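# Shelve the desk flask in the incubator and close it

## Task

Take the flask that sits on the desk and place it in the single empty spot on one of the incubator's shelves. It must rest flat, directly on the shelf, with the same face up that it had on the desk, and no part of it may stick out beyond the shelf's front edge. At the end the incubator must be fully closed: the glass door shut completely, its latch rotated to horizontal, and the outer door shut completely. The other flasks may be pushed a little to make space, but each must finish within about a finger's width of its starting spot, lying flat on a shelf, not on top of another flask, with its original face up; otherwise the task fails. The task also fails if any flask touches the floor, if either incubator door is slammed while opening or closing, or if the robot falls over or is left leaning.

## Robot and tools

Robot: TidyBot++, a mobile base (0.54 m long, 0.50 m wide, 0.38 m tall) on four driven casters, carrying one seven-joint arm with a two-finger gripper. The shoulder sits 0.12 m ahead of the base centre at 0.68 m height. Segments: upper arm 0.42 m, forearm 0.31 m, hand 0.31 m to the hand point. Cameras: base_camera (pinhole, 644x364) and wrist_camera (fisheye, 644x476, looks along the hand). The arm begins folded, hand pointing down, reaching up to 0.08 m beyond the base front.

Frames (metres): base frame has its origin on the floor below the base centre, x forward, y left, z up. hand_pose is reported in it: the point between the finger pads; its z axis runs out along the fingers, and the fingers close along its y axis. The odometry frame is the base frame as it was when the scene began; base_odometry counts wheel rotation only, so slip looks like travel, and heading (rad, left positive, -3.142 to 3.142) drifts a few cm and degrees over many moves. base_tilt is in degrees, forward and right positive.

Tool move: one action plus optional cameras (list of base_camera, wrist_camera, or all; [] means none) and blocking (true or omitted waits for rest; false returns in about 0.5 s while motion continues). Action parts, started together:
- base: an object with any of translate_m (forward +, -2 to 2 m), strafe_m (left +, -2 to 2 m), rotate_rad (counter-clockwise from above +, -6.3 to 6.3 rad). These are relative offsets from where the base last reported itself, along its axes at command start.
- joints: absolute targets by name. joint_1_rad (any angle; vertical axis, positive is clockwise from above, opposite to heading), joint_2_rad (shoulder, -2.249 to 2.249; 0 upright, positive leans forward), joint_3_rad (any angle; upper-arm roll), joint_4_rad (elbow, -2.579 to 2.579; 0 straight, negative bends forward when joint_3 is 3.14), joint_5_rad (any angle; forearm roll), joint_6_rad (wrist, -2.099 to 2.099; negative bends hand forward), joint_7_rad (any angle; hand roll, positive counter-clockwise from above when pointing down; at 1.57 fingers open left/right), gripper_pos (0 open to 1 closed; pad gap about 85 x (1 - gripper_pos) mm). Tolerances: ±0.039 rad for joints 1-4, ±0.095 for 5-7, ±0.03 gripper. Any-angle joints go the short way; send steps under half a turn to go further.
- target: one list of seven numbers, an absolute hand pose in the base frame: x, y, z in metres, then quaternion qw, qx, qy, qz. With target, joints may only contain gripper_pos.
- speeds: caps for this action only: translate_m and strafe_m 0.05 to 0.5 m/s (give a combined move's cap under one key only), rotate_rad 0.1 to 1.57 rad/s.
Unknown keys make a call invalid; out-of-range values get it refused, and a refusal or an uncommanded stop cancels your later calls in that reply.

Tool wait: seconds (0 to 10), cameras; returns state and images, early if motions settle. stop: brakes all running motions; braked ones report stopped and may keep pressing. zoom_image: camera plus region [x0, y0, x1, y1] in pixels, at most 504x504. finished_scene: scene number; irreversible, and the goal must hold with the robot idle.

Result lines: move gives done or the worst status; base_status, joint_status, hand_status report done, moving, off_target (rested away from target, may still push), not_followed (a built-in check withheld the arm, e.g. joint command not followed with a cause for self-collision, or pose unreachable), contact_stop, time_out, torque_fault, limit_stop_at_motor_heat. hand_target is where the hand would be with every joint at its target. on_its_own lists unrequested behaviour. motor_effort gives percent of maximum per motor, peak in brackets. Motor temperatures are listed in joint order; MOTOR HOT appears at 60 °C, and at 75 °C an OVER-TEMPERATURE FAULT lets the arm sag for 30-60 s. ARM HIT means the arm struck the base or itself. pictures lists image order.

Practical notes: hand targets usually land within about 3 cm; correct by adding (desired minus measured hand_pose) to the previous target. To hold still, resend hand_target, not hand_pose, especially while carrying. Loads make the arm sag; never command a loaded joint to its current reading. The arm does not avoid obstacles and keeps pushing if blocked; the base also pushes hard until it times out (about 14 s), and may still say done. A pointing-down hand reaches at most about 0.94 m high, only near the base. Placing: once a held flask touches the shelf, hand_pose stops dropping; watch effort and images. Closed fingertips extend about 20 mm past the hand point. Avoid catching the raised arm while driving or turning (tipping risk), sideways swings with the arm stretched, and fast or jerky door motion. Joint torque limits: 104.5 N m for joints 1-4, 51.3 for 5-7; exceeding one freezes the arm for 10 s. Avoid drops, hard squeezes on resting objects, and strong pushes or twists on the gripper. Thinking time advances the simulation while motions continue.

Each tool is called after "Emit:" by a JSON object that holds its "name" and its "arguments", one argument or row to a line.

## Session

Emit:
{"name": "move", "arguments": {
  "cameras": ["base_camera","wrist_camera"]
}}

Scene clock: 0.00 s.
Motor temperatures (°C): [31 21 23 29 35 32 39]
base_odometry: x=+0.000 y=+0.000 heading=+0.000
base_tilt: forward=+0.0 right=-0.3
base_status: not commanded
joint_positions: joint_1_rad=-0.016 joint_2_rad=-0.363 joint_3_rad=+3.131 joint_4_rad=-2.532 joint_5_rad=-0.012 joint_6_rad=-0.839 joint_7_rad=+1.534 gripper_pos=+0.000
joint_status: not commanded
motor_effort: joint_1_rad=+1 joint_2_rad=-1 joint_3_rad=+0 joint_4_rad=+15 joint_5_rad=+0 joint_6_rad=+2 joint_7_rad=+0
hand_pose: x=+0.2705 y=+0.0078 z=+0.5895 quat_wxyz=(-0.005, +0.998, -0.009, +0.067) (m; base frame)
hand_target: x=+0.2707 y=+0.0078 z=+0.5896 quat_wxyz=(-0.005, +0.998, -0.009, +0.067) (m; base frame)
hand_status: not commanded
pictures: base_camera, wrist_camera

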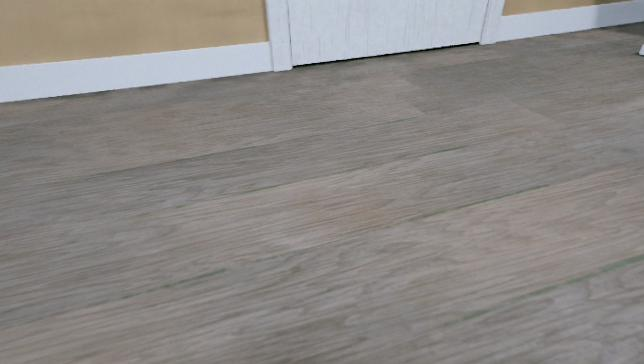

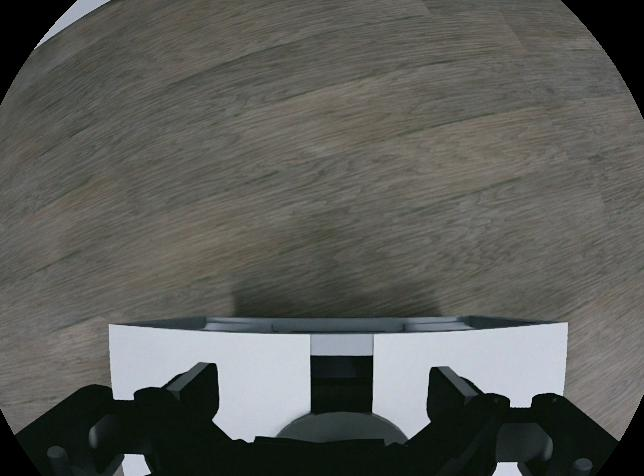

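Emit:
{"name": "move", "arguments": {
  "joints": {"joint_1_rad": 0.0, "joint_2_rad": -0.6, "joint_4_rad": -2.3, "joint_6_rad": 0.0},
  "cameras": ["wrist_camera"]
}}

Emit:
{"name": "move", "arguments": {
  "joints": {"joint_1_rad": 0.9},
  "cameras": ["wrist_camera"]
}}

Emit:
{"name": "move", "arguments": {
  "joints": {"joint_1_rad": -0.9},
  "cameras": ["wrist_camera"]
}}

Scene clock: 8.03 s.
Motor temperatures (°C): [31 21 23 29 35 32 39]
move: done
base_odometry: x=+0.000 y=+0.000 heading=+0.000
base_tilt: forward=+0.0 right=-0.3
base_status: not commanded
joint_positions: joint_1_rad=-0.014 joint_2_rad=-0.593 joint_3_rad=+3.131 joint_4_rad=-2.307 joint_5_rad=-0.012 joint_6_rad=-0.047 joint_7_rad=+1.534 gripper_pos=+0.000
joint_status: all done
motor_effort: joint_1_rad=-2(2) joint_2_rad=+0(3) joint_3_rad=+0(1) joint_4_rad=+22(23) joint_5_rad=+0(1) joint_6_rad=+9(9) joint_7_rad=+1(1)
hand_pose: x=+0.5005 y=+0.0118 z=+0.9269 quat_wxyz=(-0.021, +0.771, -0.008, +0.636) (m; base frame)
hand_target: x=+0.5017 y=+0.0064 z=+0.9484 quat_wxyz=(-0.017, +0.751, -0.013, +0.660) (m; base frame)
hand_status: not commanded
pictures: wrist_camera

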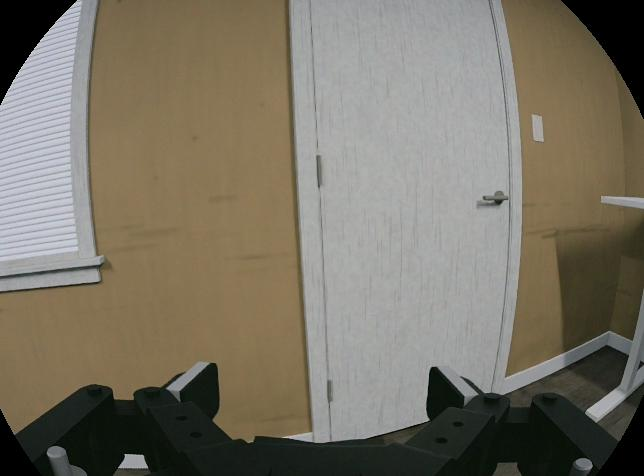

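Scene clock: 10.20 s.
Motor temperatures (°C): [31 21 23 29 35 32 39]
move: done
base_odometry: x=+0.000 y=+0.000 heading=+0.000
base_tilt: forward=+0.0 right=-0.3
base_status: not commanded
joint_positions: joint_1_rad=+0.886 joint_2_rad=-0.593 joint_3_rad=+3.131 joint_4_rad=-2.307 joint_5_rad=-0.012 joint_6_rad=-0.044 joint_7_rad=+1.534 gripper_pos=+0.000
joint_status: all done
motor_effort: joint_1_rad=+0(2) joint_2_rad=-1(1) joint_3_rad=+0(1) joint_4_rad=+22(23) joint_5_rad=+0(1) joint_6_rad=+9(9) joint_7_rad=+0(1)
hand_pose: x=+0.3654 y=-0.2918 z=+0.9277 quat_wxyz=(+0.259, +0.690, -0.342, +0.583) (m; base frame)
hand_target: x=+0.3619 y=-0.2958 z=+0.9484 quat_wxyz=(+0.272, +0.671, -0.339, +0.601) (m; base frame)
hand_status: not commanded
pictures: wrist_camera

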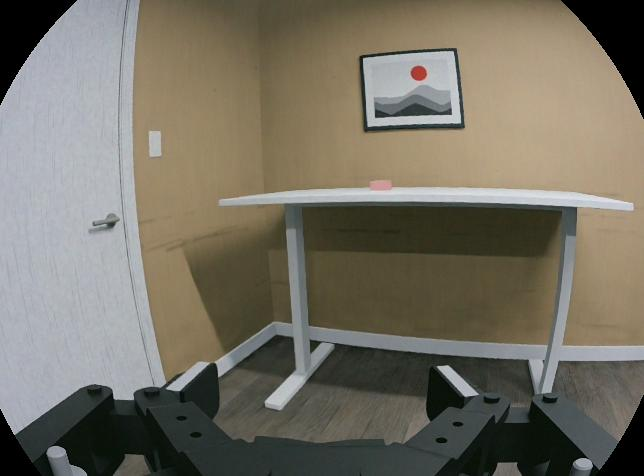

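Scene clock: 13.17 s.
Motor temperatures (°C): [31 21 23 29 35 32 39]
move: done
base_odometry: x=+0.000 y=+0.000 heading=+0.000
base_tilt: forward=+0.0 right=-0.3
base_status: not commanded
joint_positions: joint_1_rad=-0.886 joint_2_rad=-0.593 joint_3_rad=+3.131 joint_4_rad=-2.307 joint_5_rad=-0.012 joint_6_rad=-0.043 joint_7_rad=+1.534 gripper_pos=+0.000
joint_status: all done
motor_effort: joint_1_rad=+0(2) joint_2_rad=-1(1) joint_3_rad=+1(1) joint_4_rad=+22(22) joint_5_rad=+0(1) joint_6_rad=+9(9) joint_7_rad=+0(1)
hand_pose: x=+0.3554 y=+0.2999 z=+0.9279 quat_wxyz=(-0.288, +0.701, +0.318, +0.569) (m; base frame)
hand_target: x=+0.3519 y=+0.3038 z=+0.9484 quat_wxyz=(-0.302, +0.682, +0.315, +0.587) (m; base frame)
hand_status: not commanded
pictures: wrist_camera

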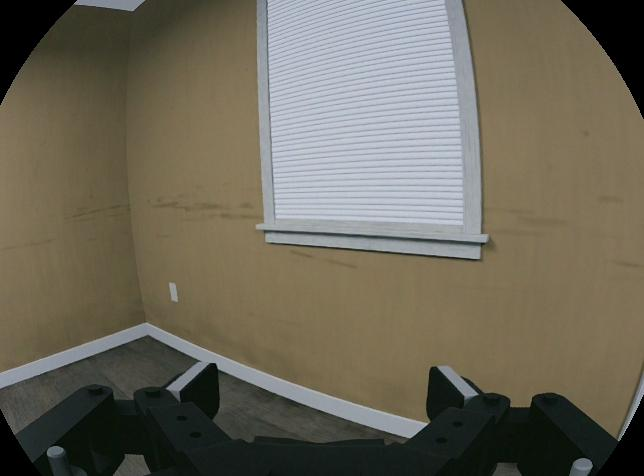

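Emit:
{"name": "move", "arguments": {
  "joints": {"joint_1_rad": -2.3},
  "cameras": ["wrist_camera"]
}}

Emit:
{"name": "move", "arguments": {
  "joints": {"joint_1_rad": -3.4},
  "cameras": ["wrist_camera"]
}}

Scene clock: 21.87 s.
Motor temperatures (°C): [31 21 23 29 35 32 39]
move: done
base_odometry: x=+0.000 y=+0.000 heading=+0.000
base_tilt: forward=+0.1 right=-0.3
base_status: not commanded
joint_positions: joint_1_rad=-2.286 joint_2_rad=-0.593 joint_3_rad=+3.131 joint_4_rad=-2.307 joint_5_rad=-0.012 joint_6_rad=-0.043 joint_7_rad=+1.534 gripper_pos=+0.000
joint_status: all done
motor_effort: joint_1_rad=+0(2) joint_2_rad=-1(1) joint_3_rad=-1(1) joint_4_rad=+22(22) joint_5_rad=+0(1) joint_6_rad=+9(9) joint_7_rad=+0(1)
hand_pose: x=-0.1364 y=+0.2840 z=+0.9279 quat_wxyz=(-0.587, +0.331, +0.695, +0.250) (m; base frame)
hand_target: x=-0.1408 y=+0.2811 z=+0.9484 quat_wxyz=(-0.609, +0.319, +0.680, +0.254) (m; base frame)
hand_status: not commanded
pictures: wrist_camera

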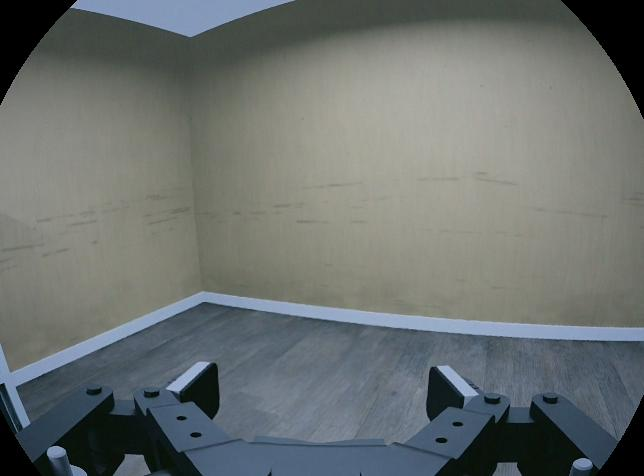

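Scene clock: 24.23 s.
Motor temperatures (°C): [31 21 23 29 35 32 39]
move: done
base_odometry: x=+0.000 y=+0.000 heading=+0.000
base_tilt: forward=+0.0 right=-0.3
base_status: not commanded
joint_positions: joint_1_rad=-3.386 joint_2_rad=-0.593 joint_3_rad=+3.131 joint_4_rad=-2.307 joint_5_rad=-0.012 joint_6_rad=-0.043 joint_7_rad=+1.534 gripper_pos=+0.000
joint_status: all done
motor_effort: joint_1_rad=-1(2) joint_2_rad=-1(1) joint_3_rad=-1(1) joint_4_rad=+22(23) joint_5_rad=+1(1) joint_6_rad=+9(9) joint_7_rad=+0(1)
hand_pose: x=-0.2499 y=-0.0988 z=+0.9280 quat_wxyz=(-0.631, -0.081, +0.766, -0.094) (m; base frame)
hand_target: x=-0.2494 y=-0.1040 z=+0.9484 quat_wxyz=(-0.652, -0.084, +0.747, -0.102) (m; base frame)
hand_status: not commanded
pictures: wrist_camera

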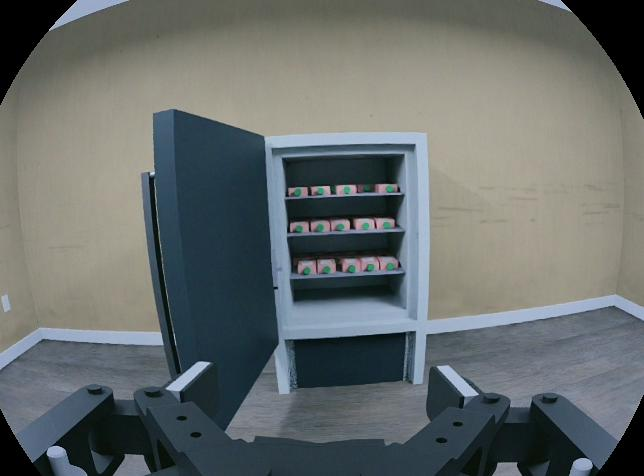

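Emit:
{"name": "zoom_image", "arguments": {
  "camera": "wrist_camera",
  "region": [250, 120, 450, 300]
}}

Emit:
{"name": "zoom_image", "arguments": {
  "camera": "wrist_camera",
  "region": [120, 90, 300, 300]
}}

Scaled by 2.520.

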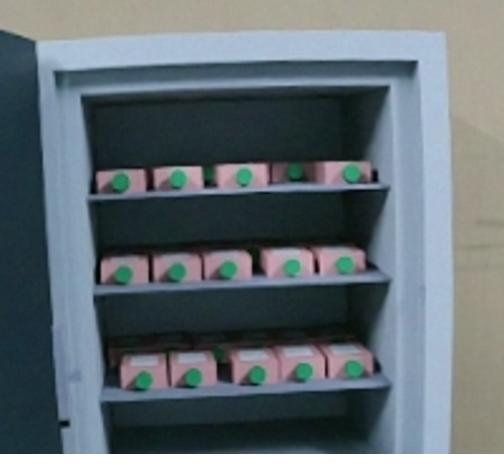

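Scaled by 2.400.

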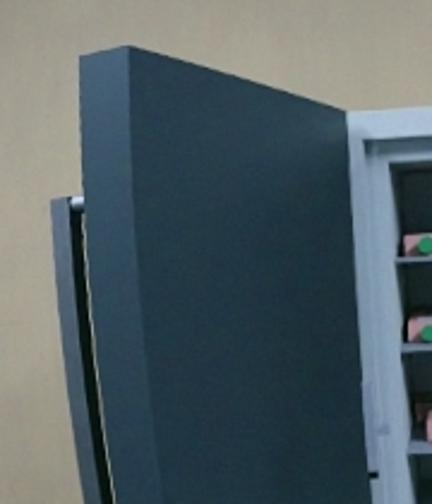

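Emit:
{"name": "move", "arguments": {
  "base": {"rotate_rad": -0.95},
  "joints": {"joint_1_rad": 0.0},
  "cameras": ["wrist_camera","base_camera"]
}}

Scene clock: 70.77 s.
Motor temperatures (°C): [31 21 23 30 35 33 39]
move: done
base_odometry: x=+0.000 y=+0.000 heading=-0.950
base_tilt: forward=+0.0 right=-0.3
base_status: done
joint_positions: joint_1_rad=-6.270 joint_2_rad=-0.593 joint_3_rad=+3.131 joint_4_rad=-2.307 joint_5_rad=-0.012 joint_6_rad=-0.043 joint_7_rad=+1.534 gripper_pos=+0.000
joint_status: all done
motor_effort: joint_1_rad=+0(2) joint_2_rad=-1(2) joint_3_rad=+0(1) joint_4_rad=+22(23) joint_5_rad=+0(1) joint_6_rad=+9(9) joint_7_rad=+0(1)
hand_pose: x=+0.5009 y=+0.0012 z=+0.9281 quat_wxyz=(+0.012, -0.770, +0.019, -0.638) (m; base frame)
hand_target: x=+0.5017 y=+0.0064 z=+0.9484 quat_wxyz=(+0.017, -0.751, +0.013, -0.660) (m; base frame)
hand_status: not commanded
pictures: base_camera, wrist_camera

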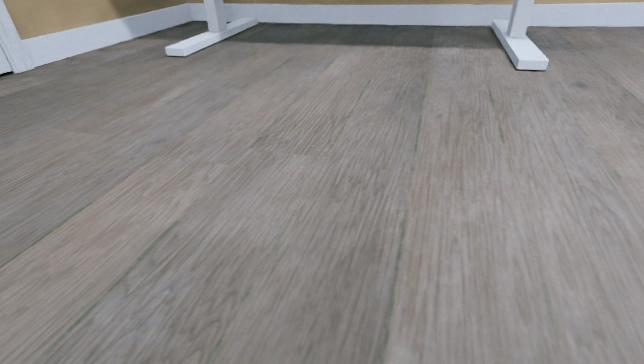

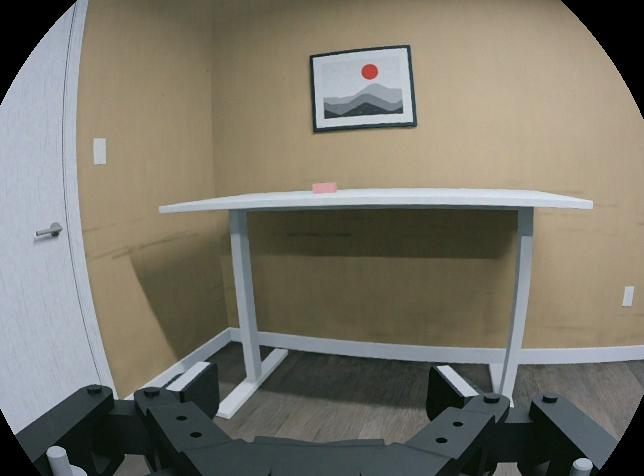

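Emit:
{"name": "zoom_image", "arguments": {
  "camera": "wrist_camera",
  "region": [270, 160, 390, 230]
}}

Scaled by 4.200.

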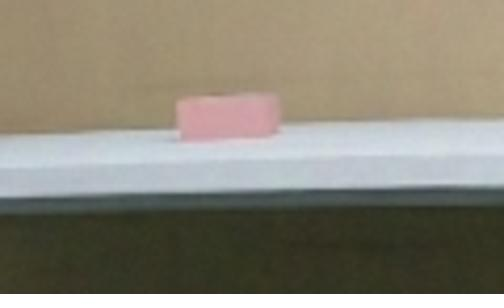

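Emit:
{"name": "move", "arguments": {
  "base": {"translate_m": 0.9},
  "joints": {"joint_2_rad": 0.0, "joint_4_rad": -1.2, "joint_6_rad": -1.0},
  "speeds": {"translate_m": 0.4},
  "cameras": ["wrist_camera","base_camera"]
}}

Scene clock: 99.67 s.
Motor temperatures (°C): [31 21 23 30 35 33 39]
move: done
base_odometry: x=+0.524 y=-0.732 heading=-0.950
base_tilt: forward=+0.0 right=-0.3
base_status: done
joint_positions: joint_1_rad=-6.270 joint_2_rad=+0.006 joint_3_rad=+3.131 joint_4_rad=-1.219 joint_5_rad=-0.012 joint_6_rad=-0.946 joint_7_rad=+1.534 gripper_pos=+0.000
joint_status: all done
motor_effort: joint_1_rad=+0(2) joint_2_rad=-21(24) joint_3_rad=-1(2) joint_4_rad=+20(24) joint_5_rad=+0(1) joint_6_rad=+7(10) joint_7_rad=+0(1)
hand_pose: x=+0.6740 y=+0.0033 z=+1.0334 quat_wxyz=(+0.014, -0.884, +0.018, -0.466) (m; base frame)
hand_target: x=+0.6635 y=+0.0105 z=+1.0333 quat_wxyz=(+0.017, -0.891, +0.012, -0.453) (m; base frame)
hand_status: not commanded
pictures: base_camera, wrist_camera

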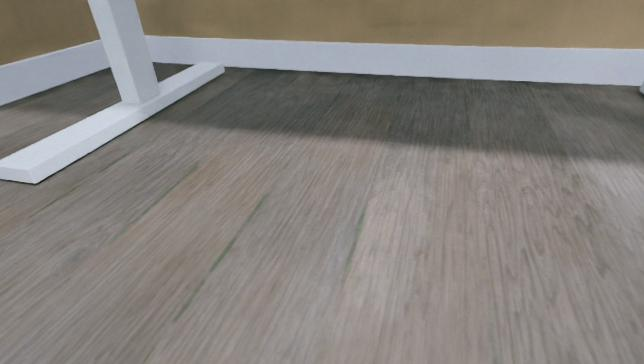

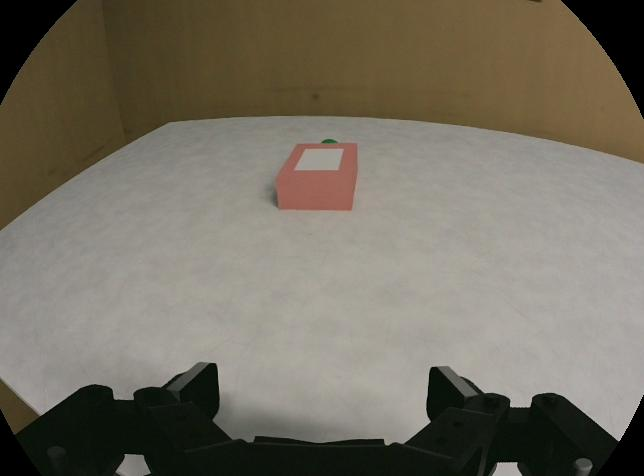

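Emit:
{"name": "move", "arguments": {
  "base": {"translate_m": 0.12},
  "speeds": {"translate_m": 0.2},
  "cameras": ["wrist_camera"]
}}

Emit:
{"name": "zoom_image", "arguments": {
  "camera": "wrist_camera",
  "region": [200, 100, 440, 280]
}}

Scene clock: 132.00 s.
Motor temperatures (°C): [31 21 23 30 35 32 39]
move: done
base_odometry: x=+0.594 y=-0.830 heading=-0.951
base_tilt: forward=+0.1 right=-0.4
base_status: done
joint_positions: joint_1_rad=-6.270 joint_2_rad=+0.007 joint_3_rad=+3.131 joint_4_rad=-1.217 joint_5_rad=-0.012 joint_6_rad=-0.950 joint_7_rad=+1.534 gripper_pos=+0.000
joint_status: not commanded
motor_effort: joint_1_rad=+0(1) joint_2_rad=-21(24) joint_3_rad=-1(1) joint_4_rad=+20(21) joint_5_rad=+0(1) joint_6_rad=+8(8) joint_7_rad=+1(1)
hand_pose: x=+0.6740 y=+0.0034 z=+1.0329 quat_wxyz=(+0.014, -0.885, +0.018, -0.465) (m; base frame)
hand_target: x=+0.6635 y=+0.0105 z=+1.0333 quat_wxyz=(+0.017, -0.891, +0.012, -0.453) (m; base frame)
hand_status: not commanded
pictures: wrist_camera

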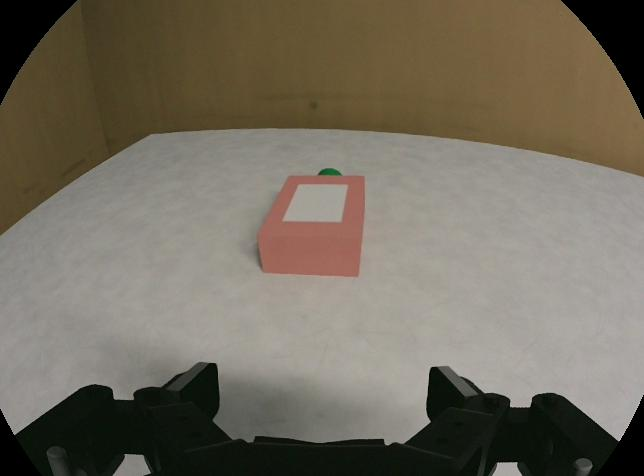

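Scaled by 2.100.

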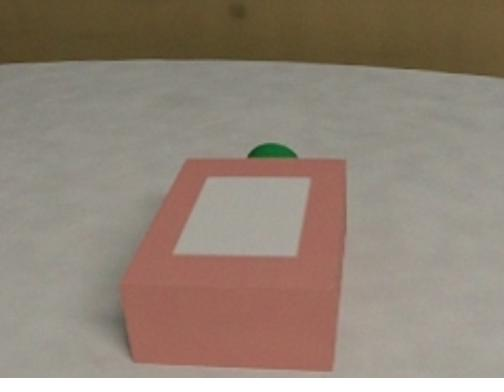

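Emit:
{"name": "move", "arguments": {
  "base": {"translate_m": -0.02, "strafe_m": 0.09, "rotate_rad": -0.1},
  "joints": {"joint_2_rad": -0.25, "joint_4_rad": -1.815, "joint_6_rad": -0.31, "joint_7_rad": 1.6},
  "speeds": {"translate_m": 0.1},
  "cameras": ["wrist_camera"]
}}

Scene clock: 185.83 s.
Motor temperatures (°C): [31 21 23 30 35 32 39]
move: done
base_odometry: x=+0.655 y=-0.761 heading=-1.052
base_tilt: forward=+0.0 right=-0.4
base_status: done
joint_positions: joint_1_rad=-6.279 joint_2_rad=-0.230 joint_3_rad=+3.132 joint_4_rad=-1.803 joint_5_rad=-0.012 joint_6_rad=-0.356 joint_7_rad=+1.534 gripper_pos=+0.000
joint_status: all done
motor_effort: joint_1_rad=-1(3) joint_2_rad=-13(22) joint_3_rad=-1(4) joint_4_rad=+22(23) joint_5_rad=+0(1) joint_6_rad=+9(9) joint_7_rad=+0(1)
hand_pose: x=+0.6289 y=+0.0060 z=+0.9813 quat_wxyz=(+0.016, -0.822, +0.016, -0.569) (m; base frame)
hand_target: x=+0.6261 y=+0.0087 z=+0.9980 quat_wxyz=(-0.002, -0.806, -0.013, -0.592) (m; base frame)
hand_status: not commanded
pictures: wrist_camera

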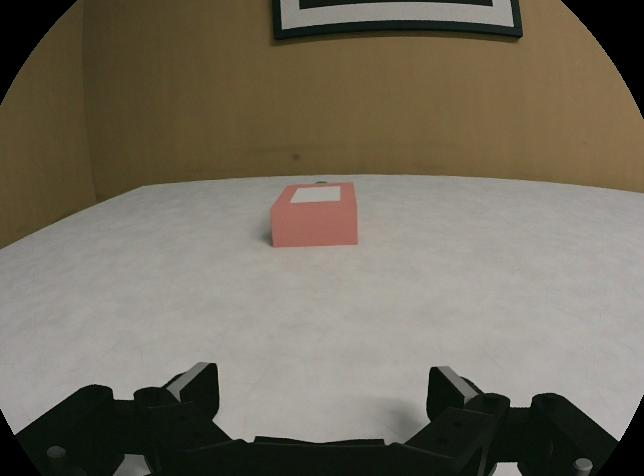

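Emit:
{"name": "move", "arguments": {
  "base": {"strafe_m": 0.082, "rotate_rad": -0.07},
  "speeds": {"strafe_m": 0.15},
  "cameras": []
}}

Emit:
{"name": "move", "arguments": {
  "base": {"translate_m": 0.15},
  "speeds": {"translate_m": 0.15},
  "cameras": ["wrist_camera"]
}}

Scene clock: 199.93 s.
Motor temperatures (°C): [31 21 23 30 35 32 39]
move: done
base_odometry: x=+0.727 y=-0.720 heading=-1.122
base_tilt: forward=+0.1 right=-0.3
base_status: done
joint_positions: joint_1_rad=-6.280 joint_2_rad=-0.231 joint_3_rad=+3.132 joint_4_rad=-1.804 joint_5_rad=-0.012 joint_6_rad=-0.354 joint_7_rad=+1.534 gripper_pos=+0.000
joint_status: not commanded
motor_effort: joint_1_rad=+0(3) joint_2_rad=-13(14) joint_3_rad=-1(5) joint_4_rad=+22(22) joint_5_rad=+0(1) joint_6_rad=+8(9) joint_7_rad=+1(1)
hand_pose: x=+0.6288 y=+0.0063 z=+0.9824 quat_wxyz=(+0.016, -0.821, +0.016, -0.571) (m; base frame)
hand_target: x=+0.6261 y=+0.0087 z=+0.9980 quat_wxyz=(-0.002, -0.806, -0.013, -0.592) (m; base frame)
hand_status: not commanded
pictures: none
No camera images: "cameras" was empty.

Scene clock: 201.57 s.
Motor temperatures (°C): [31 21 23 30 35 32 39]
move: done
base_odometry: x=+0.792 y=-0.856 heading=-1.122
base_tilt: forward=+0.1 right=-0.3
base_status: done
joint_positions: joint_1_rad=-6.280 joint_2_rad=-0.241 joint_3_rad=+3.132 joint_4_rad=-1.805 joint_5_rad=-0.012 joint_6_rad=-0.352 joint_7_rad=+1.534 gripper_pos=+0.000
joint_status: not commanded
motor_effort: joint_1_rad=+0(2) joint_2_rad=-13(16) joint_3_rad=+0(1) joint_4_rad=+22(23) joint_5_rad=+0(1) joint_6_rad=+8(9) joint_7_rad=+0(1)
hand_pose: x=+0.6256 y=+0.0063 z=+0.9876 quat_wxyz=(+0.016, -0.818, +0.016, -0.575) (m; base frame)
hand_target: x=+0.6261 y=+0.0087 z=+0.9980 quat_wxyz=(-0.002, -0.806, -0.013, -0.592) (m; base frame)
hand_status: not commanded
pictures: wrist_camera

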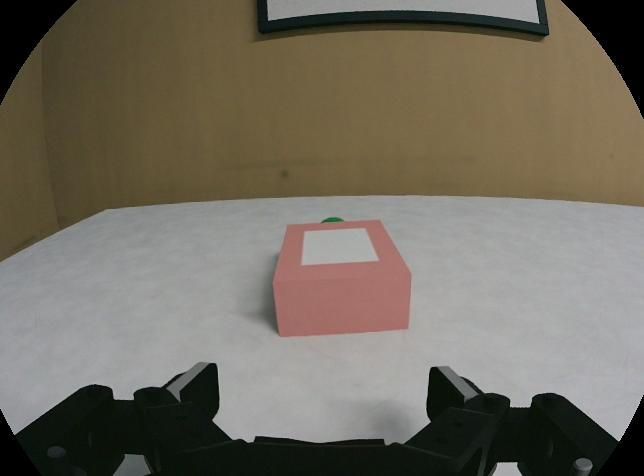

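Emit:
{"name": "move", "arguments": {
  "base": {"strafe_m": 0.03},
  "joints": {"joint_4_rad": -1.855, "joint_6_rad": -0.27, "gripper_pos": 1.0},
  "speeds": {"strafe_m": 0.1},
  "cameras": []
}}

Emit:
{"name": "move", "arguments": {
  "base": {"translate_m": 0.10},
  "speeds": {"translate_m": 0.08},
  "cameras": ["wrist_camera"]
}}

Scene clock: 291.70 s.
Motor temperatures (°C): [31 21 23 30 35 32 39]
move: done
base_odometry: x=+0.819 y=-0.843 heading=-1.122
base_tilt: forward=+0.1 right=-0.3
base_status: done
joint_positions: joint_1_rad=-6.281 joint_2_rad=-0.242 joint_3_rad=+3.132 joint_4_rad=-1.848 joint_5_rad=-0.012 joint_6_rad=-0.310 joint_7_rad=+1.534 gripper_pos=+0.999
joint_status: all done
motor_effort: joint_1_rad=+1(3) joint_2_rad=-13(14) joint_3_rad=-1(3) joint_4_rad=+21(23) joint_5_rad=+0(1) joint_6_rad=+8(9) joint_7_rad=+1(1)
hand_pose: x=+0.6253 y=+0.0065 z=+0.9737 quat_wxyz=(+0.016, -0.818, +0.015, -0.575) (m; base frame)
hand_target: x=+0.6259 y=+0.0085 z=+0.9854 quat_wxyz=(-0.002, -0.806, -0.013, -0.592) (m; base frame)
hand_status: not commanded
pictures: none
No camera images: "cameras" was empty.

Scene clock: 293.47 s.
Motor temperatures (°C): [31 21 23 30 35 32 39]
move: done
base_odometry: x=+0.863 y=-0.933 heading=-1.122
base_tilt: forward=+0.0 right=-0.4
base_status: done
joint_positions: joint_1_rad=-6.281 joint_2_rad=-0.244 joint_3_rad=+3.132 joint_4_rad=-1.848 joint_5_rad=-0.012 joint_6_rad=-0.310 joint_7_rad=+1.534 gripper_pos=+0.999
joint_status: not commanded
motor_effort: joint_1_rad=+0(1) joint_2_rad=-13(16) joint_3_rad=+0(2) joint_4_rad=+22(23) joint_5_rad=+0(1) joint_6_rad=+9(9) joint_7_rad=+1(1)
hand_pose: x=+0.6247 y=+0.0065 z=+0.9747 quat_wxyz=(+0.016, -0.817, +0.015, -0.576) (m; base frame)
hand_target: x=+0.6259 y=+0.0085 z=+0.9854 quat_wxyz=(-0.002, -0.806, -0.013, -0.592) (m; base frame)
hand_status: not commanded
pictures: wrist_camera

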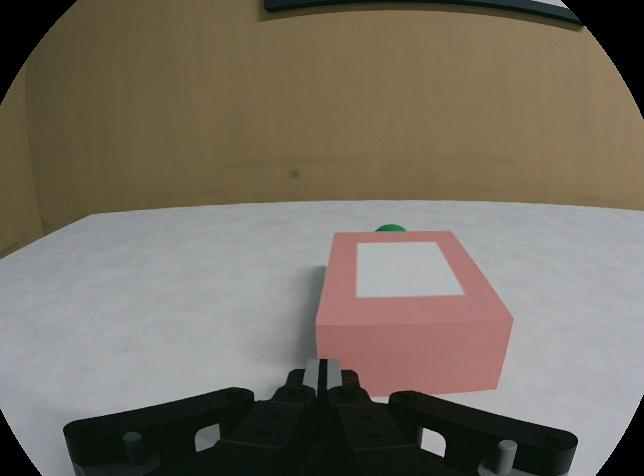

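Emit:
{"name": "move", "arguments": {
  "base": {"strafe_m": -0.008},
  "speeds": {"strafe_m": 0.06}
}}

Emit:
{"name": "move", "arguments": {
  "base": {"translate_m": 0.05},
  "speeds": {"translate_m": 0.06}
}}

Scene clock: 343.10 s.
Motor temperatures (°C): [31 21 23 30 35 32 39]
move: done
base_odometry: x=+0.855 y=-0.936 heading=-1.122
base_tilt: forward=+0.1 right=-0.4
base_status: done
joint_positions: joint_1_rad=-6.281 joint_2_rad=-0.244 joint_3_rad=+3.132 joint_4_rad=-1.848 joint_5_rad=-0.012 joint_6_rad=-0.310 joint_7_rad=+1.534 gripper_pos=+0.999
joint_status: not commanded
motor_effort: joint_1_rad=-1(2) joint_2_rad=-13(14) joint_3_rad=-1(3) joint_4_rad=+22(23) joint_5_rad=+0(1) joint_6_rad=+9(9) joint_7_rad=+0(1)
hand_pose: x=+0.6247 y=+0.0064 z=+0.9747 quat_wxyz=(+0.016, -0.817, +0.016, -0.576) (m; base frame)
hand_target: x=+0.6259 y=+0.0085 z=+0.9854 quat_wxyz=(-0.002, -0.806, -0.013, -0.592) (m; base frame)
hand_status: not commanded
pictures: base_camera, wrist_camera

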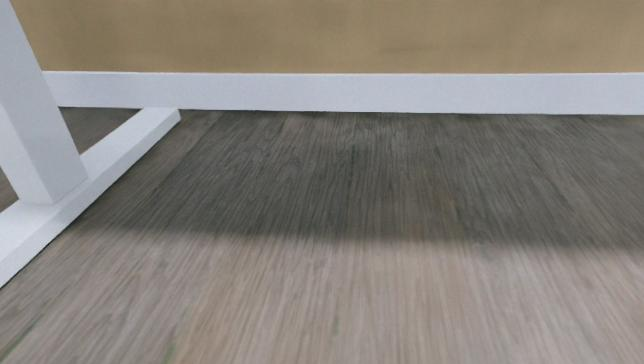

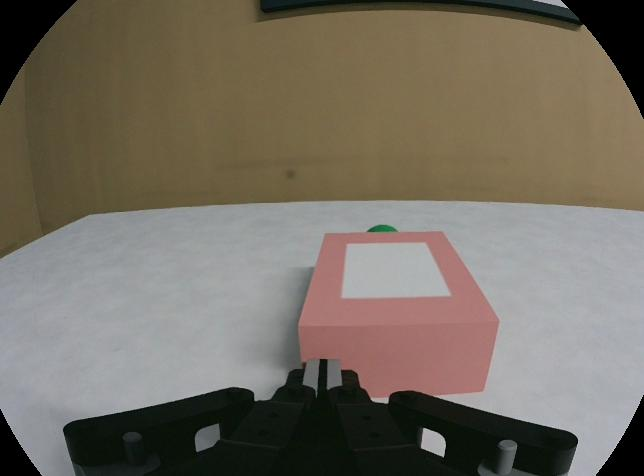

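Scene clock: 344.43 s.
Motor temperatures (°C): [31 21 23 30 35 32 39]
move: done
base_odometry: x=+0.877 y=-0.982 heading=-1.122
base_tilt: forward=+0.0 right=-0.3
base_status: done
joint_positions: joint_1_rad=-6.281 joint_2_rad=-0.245 joint_3_rad=+3.132 joint_4_rad=-1.848 joint_5_rad=-0.012 joint_6_rad=-0.309 joint_7_rad=+1.534 gripper_pos=+0.999
joint_status: not commanded
motor_effort: joint_1_rad=-1(2) joint_2_rad=-12(16) joint_3_rad=+0(1) joint_4_rad=+22(23) joint_5_rad=+0(1) joint_6_rad=+9(9) joint_7_rad=+1(1)
hand_pose: x=+0.6244 y=+0.0064 z=+0.9753 quat_wxyz=(+0.016, -0.817, +0.015, -0.576) (m; base frame)
hand_target: x=+0.6259 y=+0.0085 z=+0.9854 quat_wxyz=(-0.002, -0.806, -0.013, -0.592) (m; base frame)
hand_status: not commanded
pictures: base_camera, wrist_camera

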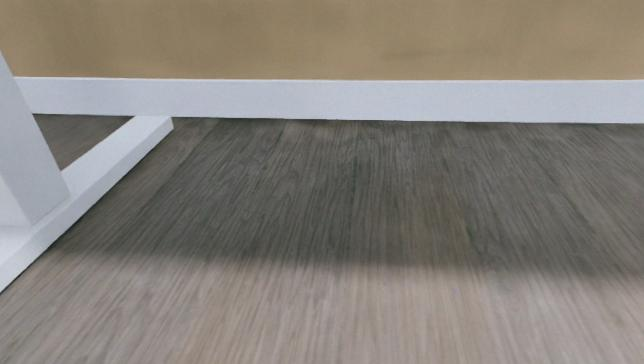

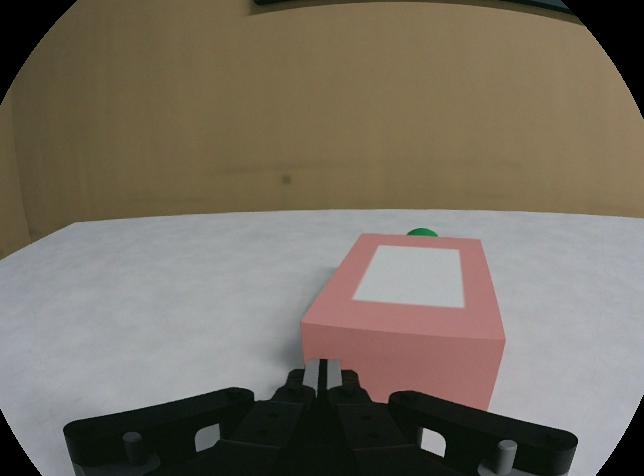

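Emit:
{"name": "move", "arguments": {
  "base": {"translate_m": 0.05},
  "speeds": {"translate_m": 0.06},
  "cameras": ["wrist_camera"]
}}

Emit:
{"name": "move", "arguments": {
  "base": {"translate_m": 0.04},
  "speeds": {"translate_m": 0.06}
}}

Scene clock: 350.60 s.
Motor temperatures (°C): [31 21 23 30 35 32 39]
move: done
base_odometry: x=+0.899 y=-1.027 heading=-1.122
base_tilt: forward=+0.0 right=-0.3
base_status: done
joint_positions: joint_1_rad=-6.281 joint_2_rad=-0.246 joint_3_rad=+3.132 joint_4_rad=-1.848 joint_5_rad=-0.012 joint_6_rad=-0.309 joint_7_rad=+1.534 gripper_pos=+0.999
joint_status: not commanded
motor_effort: joint_1_rad=+0(1) joint_2_rad=-12(16) joint_3_rad=+0(1) joint_4_rad=+22(23) joint_5_rad=+0(1) joint_6_rad=+9(9) joint_7_rad=+0(1)
hand_pose: x=+0.6242 y=+0.0064 z=+0.9758 quat_wxyz=(+0.016, -0.817, +0.015, -0.577) (m; base frame)
hand_target: x=+0.6259 y=+0.0085 z=+0.9854 quat_wxyz=(-0.002, -0.806, -0.013, -0.592) (m; base frame)
hand_status: not commanded
pictures: wrist_camera

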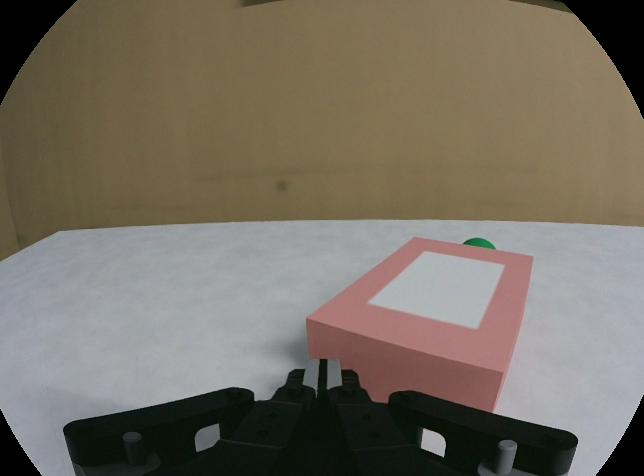

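Scene clock: 351.77 s.
Motor temperatures (°C): [31 21 23 30 35 32 39]
move: done
base_odometry: x=+0.916 y=-1.063 heading=-1.122
base_tilt: forward=+0.1 right=-0.4
base_status: done
joint_positions: joint_1_rad=-6.281 joint_2_rad=-0.246 joint_3_rad=+3.132 joint_4_rad=-1.848 joint_5_rad=-0.012 joint_6_rad=-0.309 joint_7_rad=+1.534 gripper_pos=+0.999
joint_status: not commanded
motor_effort: joint_1_rad=+0(1) joint_2_rad=-12(16) joint_3_rad=+0(2) joint_4_rad=+22(23) joint_5_rad=+0(1) joint_6_rad=+8(9) joint_7_rad=+0(1)
hand_pose: x=+0.6240 y=+0.0064 z=+0.9762 quat_wxyz=(+0.017, -0.816, +0.015, -0.577) (m; base frame)
hand_target: x=+0.6259 y=+0.0085 z=+0.9854 quat_wxyz=(-0.002, -0.806, -0.013, -0.592) (m; base frame)
hand_status: not commanded
pictures: base_camera, wrist_camera

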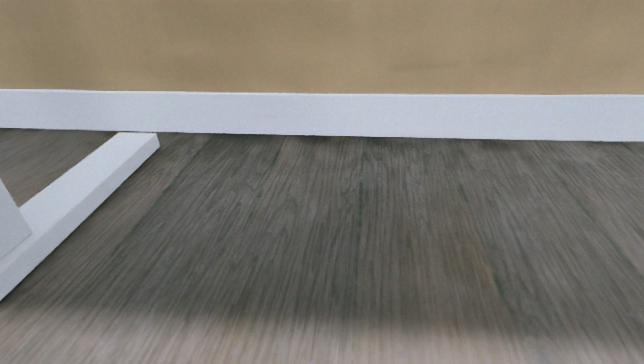

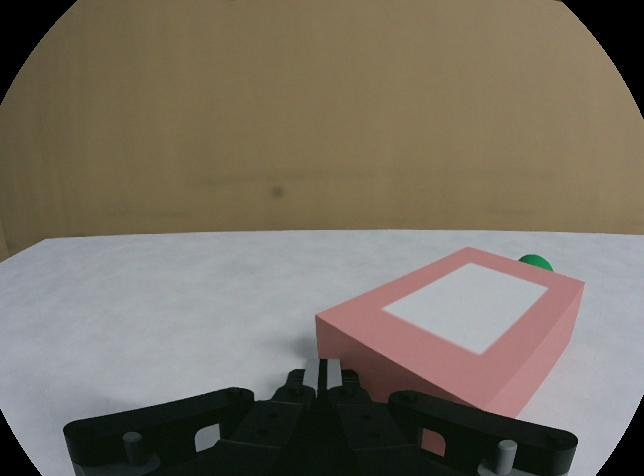

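Emit:
{"name": "move", "arguments": {
  "base": {"translate_m": -0.25},
  "speeds": {"translate_m": 0.25},
  "joints": {"joint_6_rad": 0.0},
  "cameras": []
}}

Emit:
{"name": "move", "arguments": {
  "joints": {"joint_2_rad": 0.30, "joint_4_rad": -1.255, "joint_6_rad": -0.2}
}}

Scene clock: 424.47 s.
Motor temperatures (°C): [31 21 23 30 35 32 39]
move: done
base_odometry: x=+0.807 y=-0.838 heading=-1.122
base_tilt: forward=+0.1 right=-0.3
base_status: done
joint_positions: joint_1_rad=-6.281 joint_2_rad=-0.246 joint_3_rad=+3.132 joint_4_rad=-1.853 joint_5_rad=-0.012 joint_6_rad=-0.030 joint_7_rad=+1.534 gripper_pos=+0.999
joint_status: all done
motor_effort: joint_1_rad=+0(1) joint_2_rad=-13(17) joint_3_rad=+0(2) joint_4_rad=+22(24) joint_5_rad=+0(1) joint_6_rad=+9(10) joint_7_rad=+1(1)
hand_pose: x=+0.6412 y=+0.0057 z=+1.0580 quat_wxyz=(+0.018, -0.730, +0.015, -0.683) (m; base frame)
hand_target: x=+0.6400 y=+0.0079 z=+1.0681 quat_wxyz=(-0.003, -0.719, -0.011, -0.695) (m; base frame)
hand_status: not commanded
pictures: none
No camera images: "cameras" was empty.

Scene clock: 426.30 s.
Motor temperatures (°C): [31 21 23 30 35 32 39]
move: done
base_odometry: x=+0.807 y=-0.838 heading=-1.122
base_tilt: forward=+0.1 right=-0.3
base_status: not commanded
joint_positions: joint_1_rad=-6.281 joint_2_rad=+0.304 joint_3_rad=+3.132 joint_4_rad=-1.277 joint_5_rad=-0.012 joint_6_rad=-0.145 joint_7_rad=+1.534 gripper_pos=+0.999
joint_status: all done
motor_effort: joint_1_rad=+0(2) joint_2_rad=-33(36) joint_3_rad=-1(2) joint_4_rad=+22(23) joint_5_rad=+0(1) joint_6_rad=+9(10) joint_7_rad=+1(1)
hand_pose: x=+0.8666 y=+0.0057 z=+1.0324 quat_wxyz=(+0.020, -0.759, +0.017, -0.650) (m; base frame)
hand_target: x=+0.8635 y=+0.0087 z=+1.0318 quat_wxyz=(+0.000, -0.769, -0.010, -0.639) (m; base frame)
hand_status: not commanded
pictures: base_camera, wrist_camera

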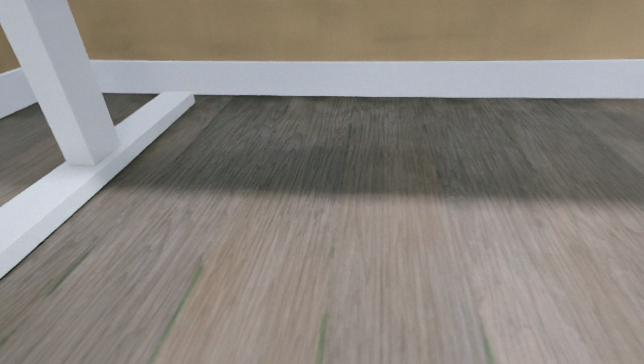

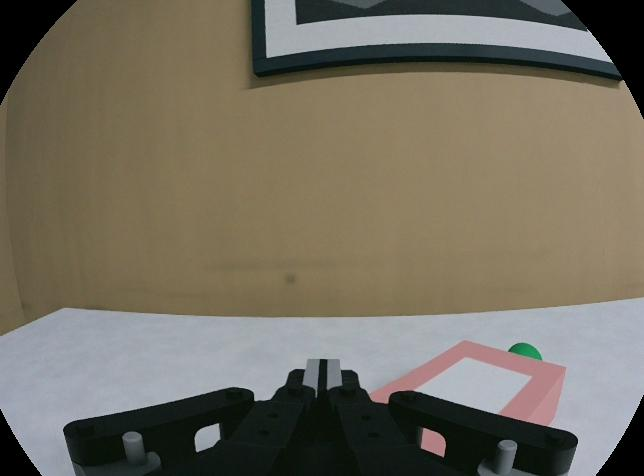

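Emit:
{"name": "move", "arguments": {
  "base": {"translate_m": -0.06},
  "speeds": {"translate_m": 0.2},
  "joints": {"joint_6_rad": -0.36}
}}

Scene clock: 431.77 s.
Motor temperatures (°C): [31 21 23 30 35 32 39]
move: done
base_odometry: x=+0.781 y=-0.784 heading=-1.122
base_tilt: forward=+0.1 right=-0.3
base_status: done
joint_positions: joint_1_rad=-6.281 joint_2_rad=+0.302 joint_3_rad=+3.132 joint_4_rad=-1.267 joint_5_rad=-0.012 joint_6_rad=-0.324 joint_7_rad=+1.534 gripper_pos=+0.999
joint_status: all done
motor_effort: joint_1_rad=+0(2) joint_2_rad=-33(37) joint_3_rad=-1(3) joint_4_rad=+22(24) joint_5_rad=+0(1) joint_6_rad=+9(10) joint_7_rad=+0(1)
hand_pose: x=+0.8538 y=+0.0064 z=+0.9856 quat_wxyz=(+0.019, -0.811, +0.017, -0.584) (m; base frame)
hand_target: x=+0.8505 y=+0.0093 z=+0.9838 quat_wxyz=(+0.001, -0.818, -0.012, -0.576) (m; base frame)
hand_status: not commanded
pictures: base_camera, wrist_camera

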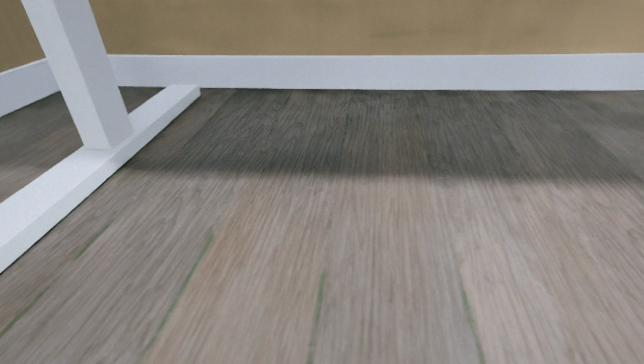

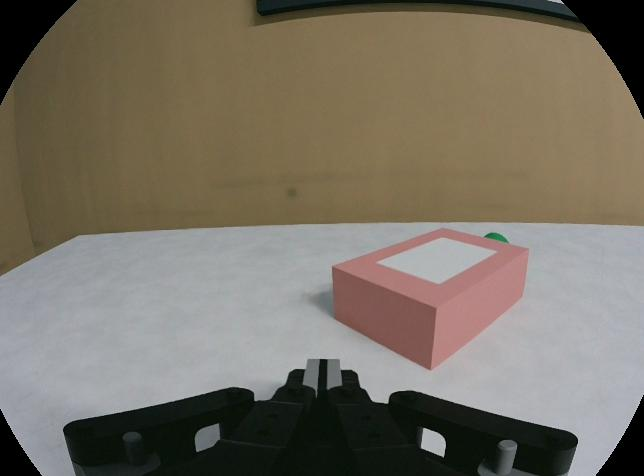

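Emit:
{"name": "move", "arguments": {
  "base": {"strafe_m": -0.025},
  "speeds": {"strafe_m": 0.1},
  "cameras": []
}}

Emit:
{"name": "move", "arguments": {
  "base": {"translate_m": 0.1},
  "speeds": {"translate_m": 0.08},
  "cameras": ["wrist_camera"]
}}

Emit:
{"name": "move", "arguments": {
  "base": {"translate_m": 0.05},
  "speeds": {"translate_m": 0.06},
  "cameras": ["wrist_camera"]
}}

Scene clock: 443.10 s.
Motor temperatures (°C): [31 21 23 30 35 32 39]
move: done
base_odometry: x=+0.759 y=-0.794 heading=-1.123
base_tilt: forward=+0.0 right=-0.2
base_status: done
joint_positions: joint_1_rad=-6.278 joint_2_rad=+0.302 joint_3_rad=+3.132 joint_4_rad=-1.267 joint_5_rad=-0.012 joint_6_rad=-0.324 joint_7_rad=+1.534 gripper_pos=+0.999
joint_status: not commanded
motor_effort: joint_1_rad=-1(4) joint_2_rad=-33(34) joint_3_rad=-2(3) joint_4_rad=+22(23) joint_5_rad=+0(0) joint_6_rad=+9(9) joint_7_rad=+1(1)
hand_pose: x=+0.8538 y=+0.0048 z=+0.9856 quat_wxyz=(+0.018, -0.811, +0.018, -0.584) (m; base frame)
hand_target: x=+0.8505 y=+0.0093 z=+0.9838 quat_wxyz=(+0.001, -0.818, -0.012, -0.576) (m; base frame)
hand_status: not commanded
pictures: none
No camera images: "cameras" was empty.

Scene clock: 444.87 s.
Motor temperatures (°C): [31 21 23 30 35 32 39]
move: done
base_odometry: x=+0.802 y=-0.885 heading=-1.123
base_tilt: forward=+0.1 right=-0.3
base_status: done
joint_positions: joint_1_rad=-6.278 joint_2_rad=+0.304 joint_3_rad=+3.132 joint_4_rad=-1.267 joint_5_rad=-0.012 joint_6_rad=-0.324 joint_7_rad=+1.534 gripper_pos=+0.999
joint_status: not commanded
motor_effort: joint_1_rad=+0(1) joint_2_rad=-33(35) joint_3_rad=-2(2) joint_4_rad=+23(23) joint_5_rad=+0(1) joint_6_rad=+9(9) joint_7_rad=+0(1)
hand_pose: x=+0.8545 y=+0.0048 z=+0.9840 quat_wxyz=(+0.018, -0.812, +0.018, -0.583) (m; base frame)
hand_target: x=+0.8505 y=+0.0093 z=+0.9838 quat_wxyz=(+0.001, -0.818, -0.012, -0.576) (m; base frame)
hand_status: not commanded
pictures: wrist_camera

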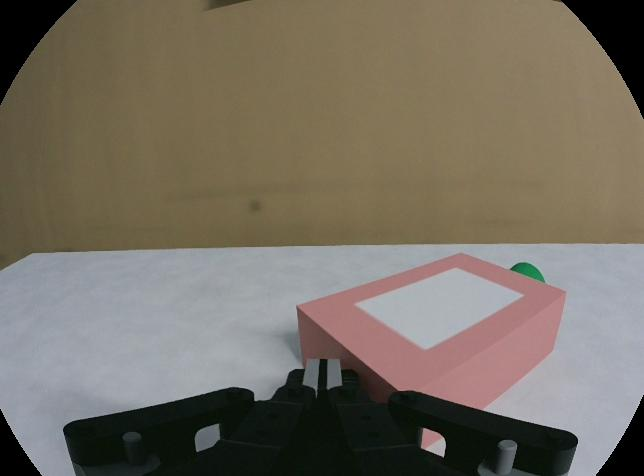

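Scene clock: 446.17 s.
Motor temperatures (°C): [31 21 23 30 35 32 39]
move: done
base_odometry: x=+0.823 y=-0.930 heading=-1.123
base_tilt: forward=+0.1 right=-0.4
base_status: done
joint_positions: joint_1_rad=-6.278 joint_2_rad=+0.305 joint_3_rad=+3.132 joint_4_rad=-1.267 joint_5_rad=-0.012 joint_6_rad=-0.324 joint_7_rad=+1.534 gripper_pos=+0.999
joint_status: not commanded
motor_effort: joint_1_rad=-1(2) joint_2_rad=-33(36) joint_3_rad=-2(2) joint_4_rad=+22(22) joint_5_rad=+1(1) joint_6_rad=+9(9) joint_7_rad=+0(1)
hand_pose: x=+0.8547 y=+0.0048 z=+0.9834 quat_wxyz=(+0.018, -0.812, +0.018, -0.583) (m; base frame)
hand_target: x=+0.8505 y=+0.0093 z=+0.9838 quat_wxyz=(+0.001, -0.818, -0.012, -0.576) (m; base frame)
hand_status: not commanded
pictures: wrist_camera

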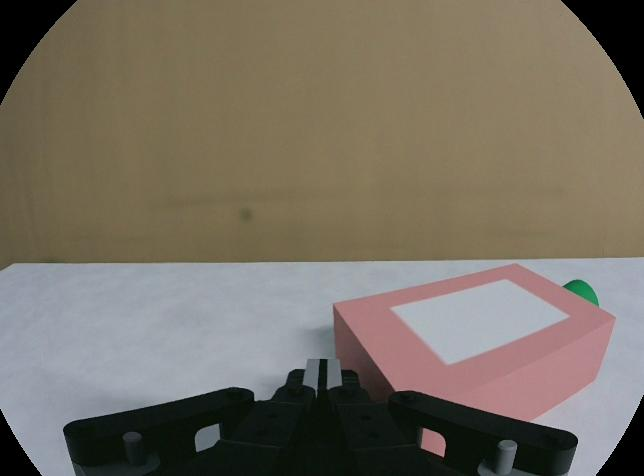

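Emit:
{"name": "move", "arguments": {
  "base": {"translate_m": -0.1},
  "speeds": {"translate_m": 0.15},
  "cameras": []
}}

Emit:
{"name": "move", "arguments": {
  "base": {"strafe_m": -0.06},
  "speeds": {"strafe_m": 0.12},
  "cameras": ["wrist_camera"]
}}

Scene clock: 456.33 s.
Motor temperatures (°C): [31 21 23 30 35 32 39]
move: done
base_odometry: x=+0.780 y=-0.840 heading=-1.123
base_tilt: forward=+0.0 right=-0.4
base_status: done
joint_positions: joint_1_rad=-6.278 joint_2_rad=+0.305 joint_3_rad=+3.132 joint_4_rad=-1.267 joint_5_rad=-0.012 joint_6_rad=-0.324 joint_7_rad=+1.534 gripper_pos=+0.999
joint_status: not commanded
motor_effort: joint_1_rad=+0(2) joint_2_rad=-33(36) joint_3_rad=-1(2) joint_4_rad=+22(23) joint_5_rad=+0(1) joint_6_rad=+9(9) joint_7_rad=+1(1)
hand_pose: x=+0.8548 y=+0.0049 z=+0.9835 quat_wxyz=(+0.018, -0.812, +0.018, -0.583) (m; base frame)
hand_target: x=+0.8505 y=+0.0093 z=+0.9838 quat_wxyz=(+0.001, -0.818, -0.012, -0.576) (m; base frame)
hand_status: not commanded
pictures: none
No camera images: "cameras" was empty.

Scene clock: 457.43 s.
Motor temperatures (°C): [31 21 23 30 35 32 39]
move: done
base_odometry: x=+0.726 y=-0.866 heading=-1.123
base_tilt: forward=+0.0 right=-0.4
base_status: done
joint_positions: joint_1_rad=-6.281 joint_2_rad=+0.305 joint_3_rad=+3.132 joint_4_rad=-1.267 joint_5_rad=-0.012 joint_6_rad=-0.324 joint_7_rad=+1.534 gripper_pos=+0.999
joint_status: not commanded
motor_effort: joint_1_rad=-1(4) joint_2_rad=-33(34) joint_3_rad=-2(4) joint_4_rad=+21(23) joint_5_rad=+0(1) joint_6_rad=+8(9) joint_7_rad=+1(1)
hand_pose: x=+0.8547 y=+0.0067 z=+0.9835 quat_wxyz=(+0.019, -0.812, +0.017, -0.583) (m; base frame)
hand_target: x=+0.8505 y=+0.0093 z=+0.9838 quat_wxyz=(+0.001, -0.818, -0.012, -0.576) (m; base frame)
hand_status: not commanded
pictures: wrist_camera

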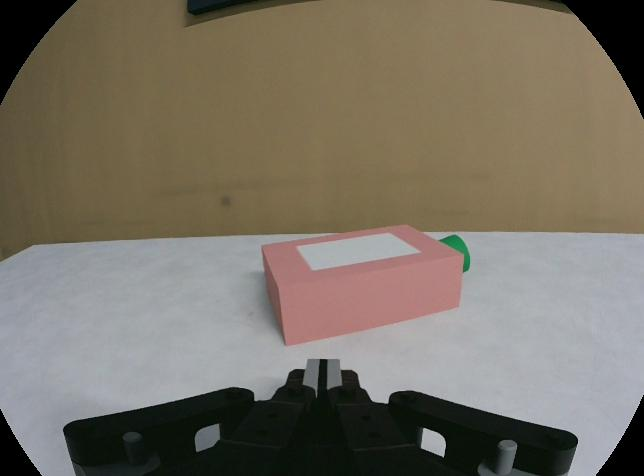

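Emit:
{"name": "move", "arguments": {
  "base": {"translate_m": 0.1},
  "speeds": {"translate_m": 0.07},
  "cameras": ["wrist_camera"]
}}

Emit:
{"name": "move", "arguments": {
  "base": {"translate_m": 0.05},
  "speeds": {"translate_m": 0.06},
  "cameras": ["wrist_camera"]
}}

Scene clock: 466.07 s.
Motor temperatures (°C): [31 21 23 30 35 32 39]
move: done
base_odometry: x=+0.769 y=-0.956 heading=-1.123
base_tilt: forward=+0.1 right=-0.3
base_status: done
joint_positions: joint_1_rad=-6.281 joint_2_rad=+0.306 joint_3_rad=+3.132 joint_4_rad=-1.266 joint_5_rad=-0.012 joint_6_rad=-0.324 joint_7_rad=+1.534 gripper_pos=+0.999
joint_status: not commanded
motor_effort: joint_1_rad=+0(1) joint_2_rad=-34(36) joint_3_rad=-2(3) joint_4_rad=+22(24) joint_5_rad=+0(1) joint_6_rad=+9(9) joint_7_rad=+1(1)
hand_pose: x=+0.8550 y=+0.0067 z=+0.9829 quat_wxyz=(+0.019, -0.812, +0.017, -0.583) (m; base frame)
hand_target: x=+0.8505 y=+0.0093 z=+0.9838 quat_wxyz=(+0.001, -0.818, -0.012, -0.576) (m; base frame)
hand_status: not commanded
pictures: wrist_camera

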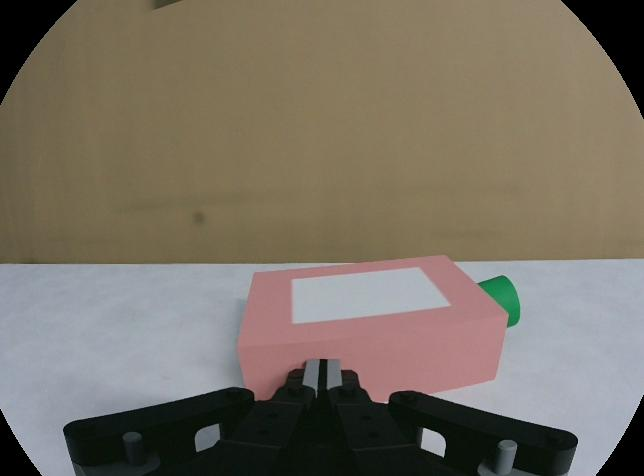

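Scene clock: 467.57 s.
Motor temperatures (°C): [31 21 23 30 35 32 39]
move: done
base_odometry: x=+0.791 y=-1.002 heading=-1.124
base_tilt: forward=+0.1 right=-0.3
base_status: done
joint_positions: joint_1_rad=-6.281 joint_2_rad=+0.301 joint_3_rad=+3.132 joint_4_rad=-1.266 joint_5_rad=-0.012 joint_6_rad=-0.325 joint_7_rad=+1.534 gripper_pos=+0.999
joint_status: not commanded
motor_effort: joint_1_rad=+0(2) joint_2_rad=-33(34) joint_3_rad=-1(2) joint_4_rad=+22(24) joint_5_rad=+0(1) joint_6_rad=+9(9) joint_7_rad=+0(1)
hand_pose: x=+0.8534 y=+0.0067 z=+0.9863 quat_wxyz=(+0.019, -0.811, +0.017, -0.585) (m; base frame)
hand_target: x=+0.8505 y=+0.0093 z=+0.9838 quat_wxyz=(+0.001, -0.818, -0.012, -0.576) (m; base frame)
hand_status: not commanded
pictures: wrist_camera

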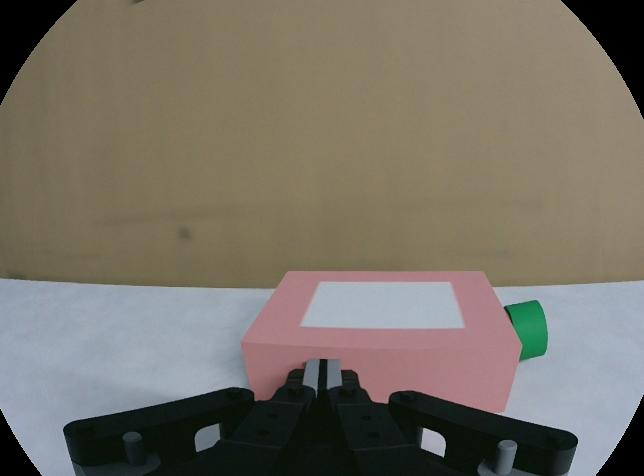

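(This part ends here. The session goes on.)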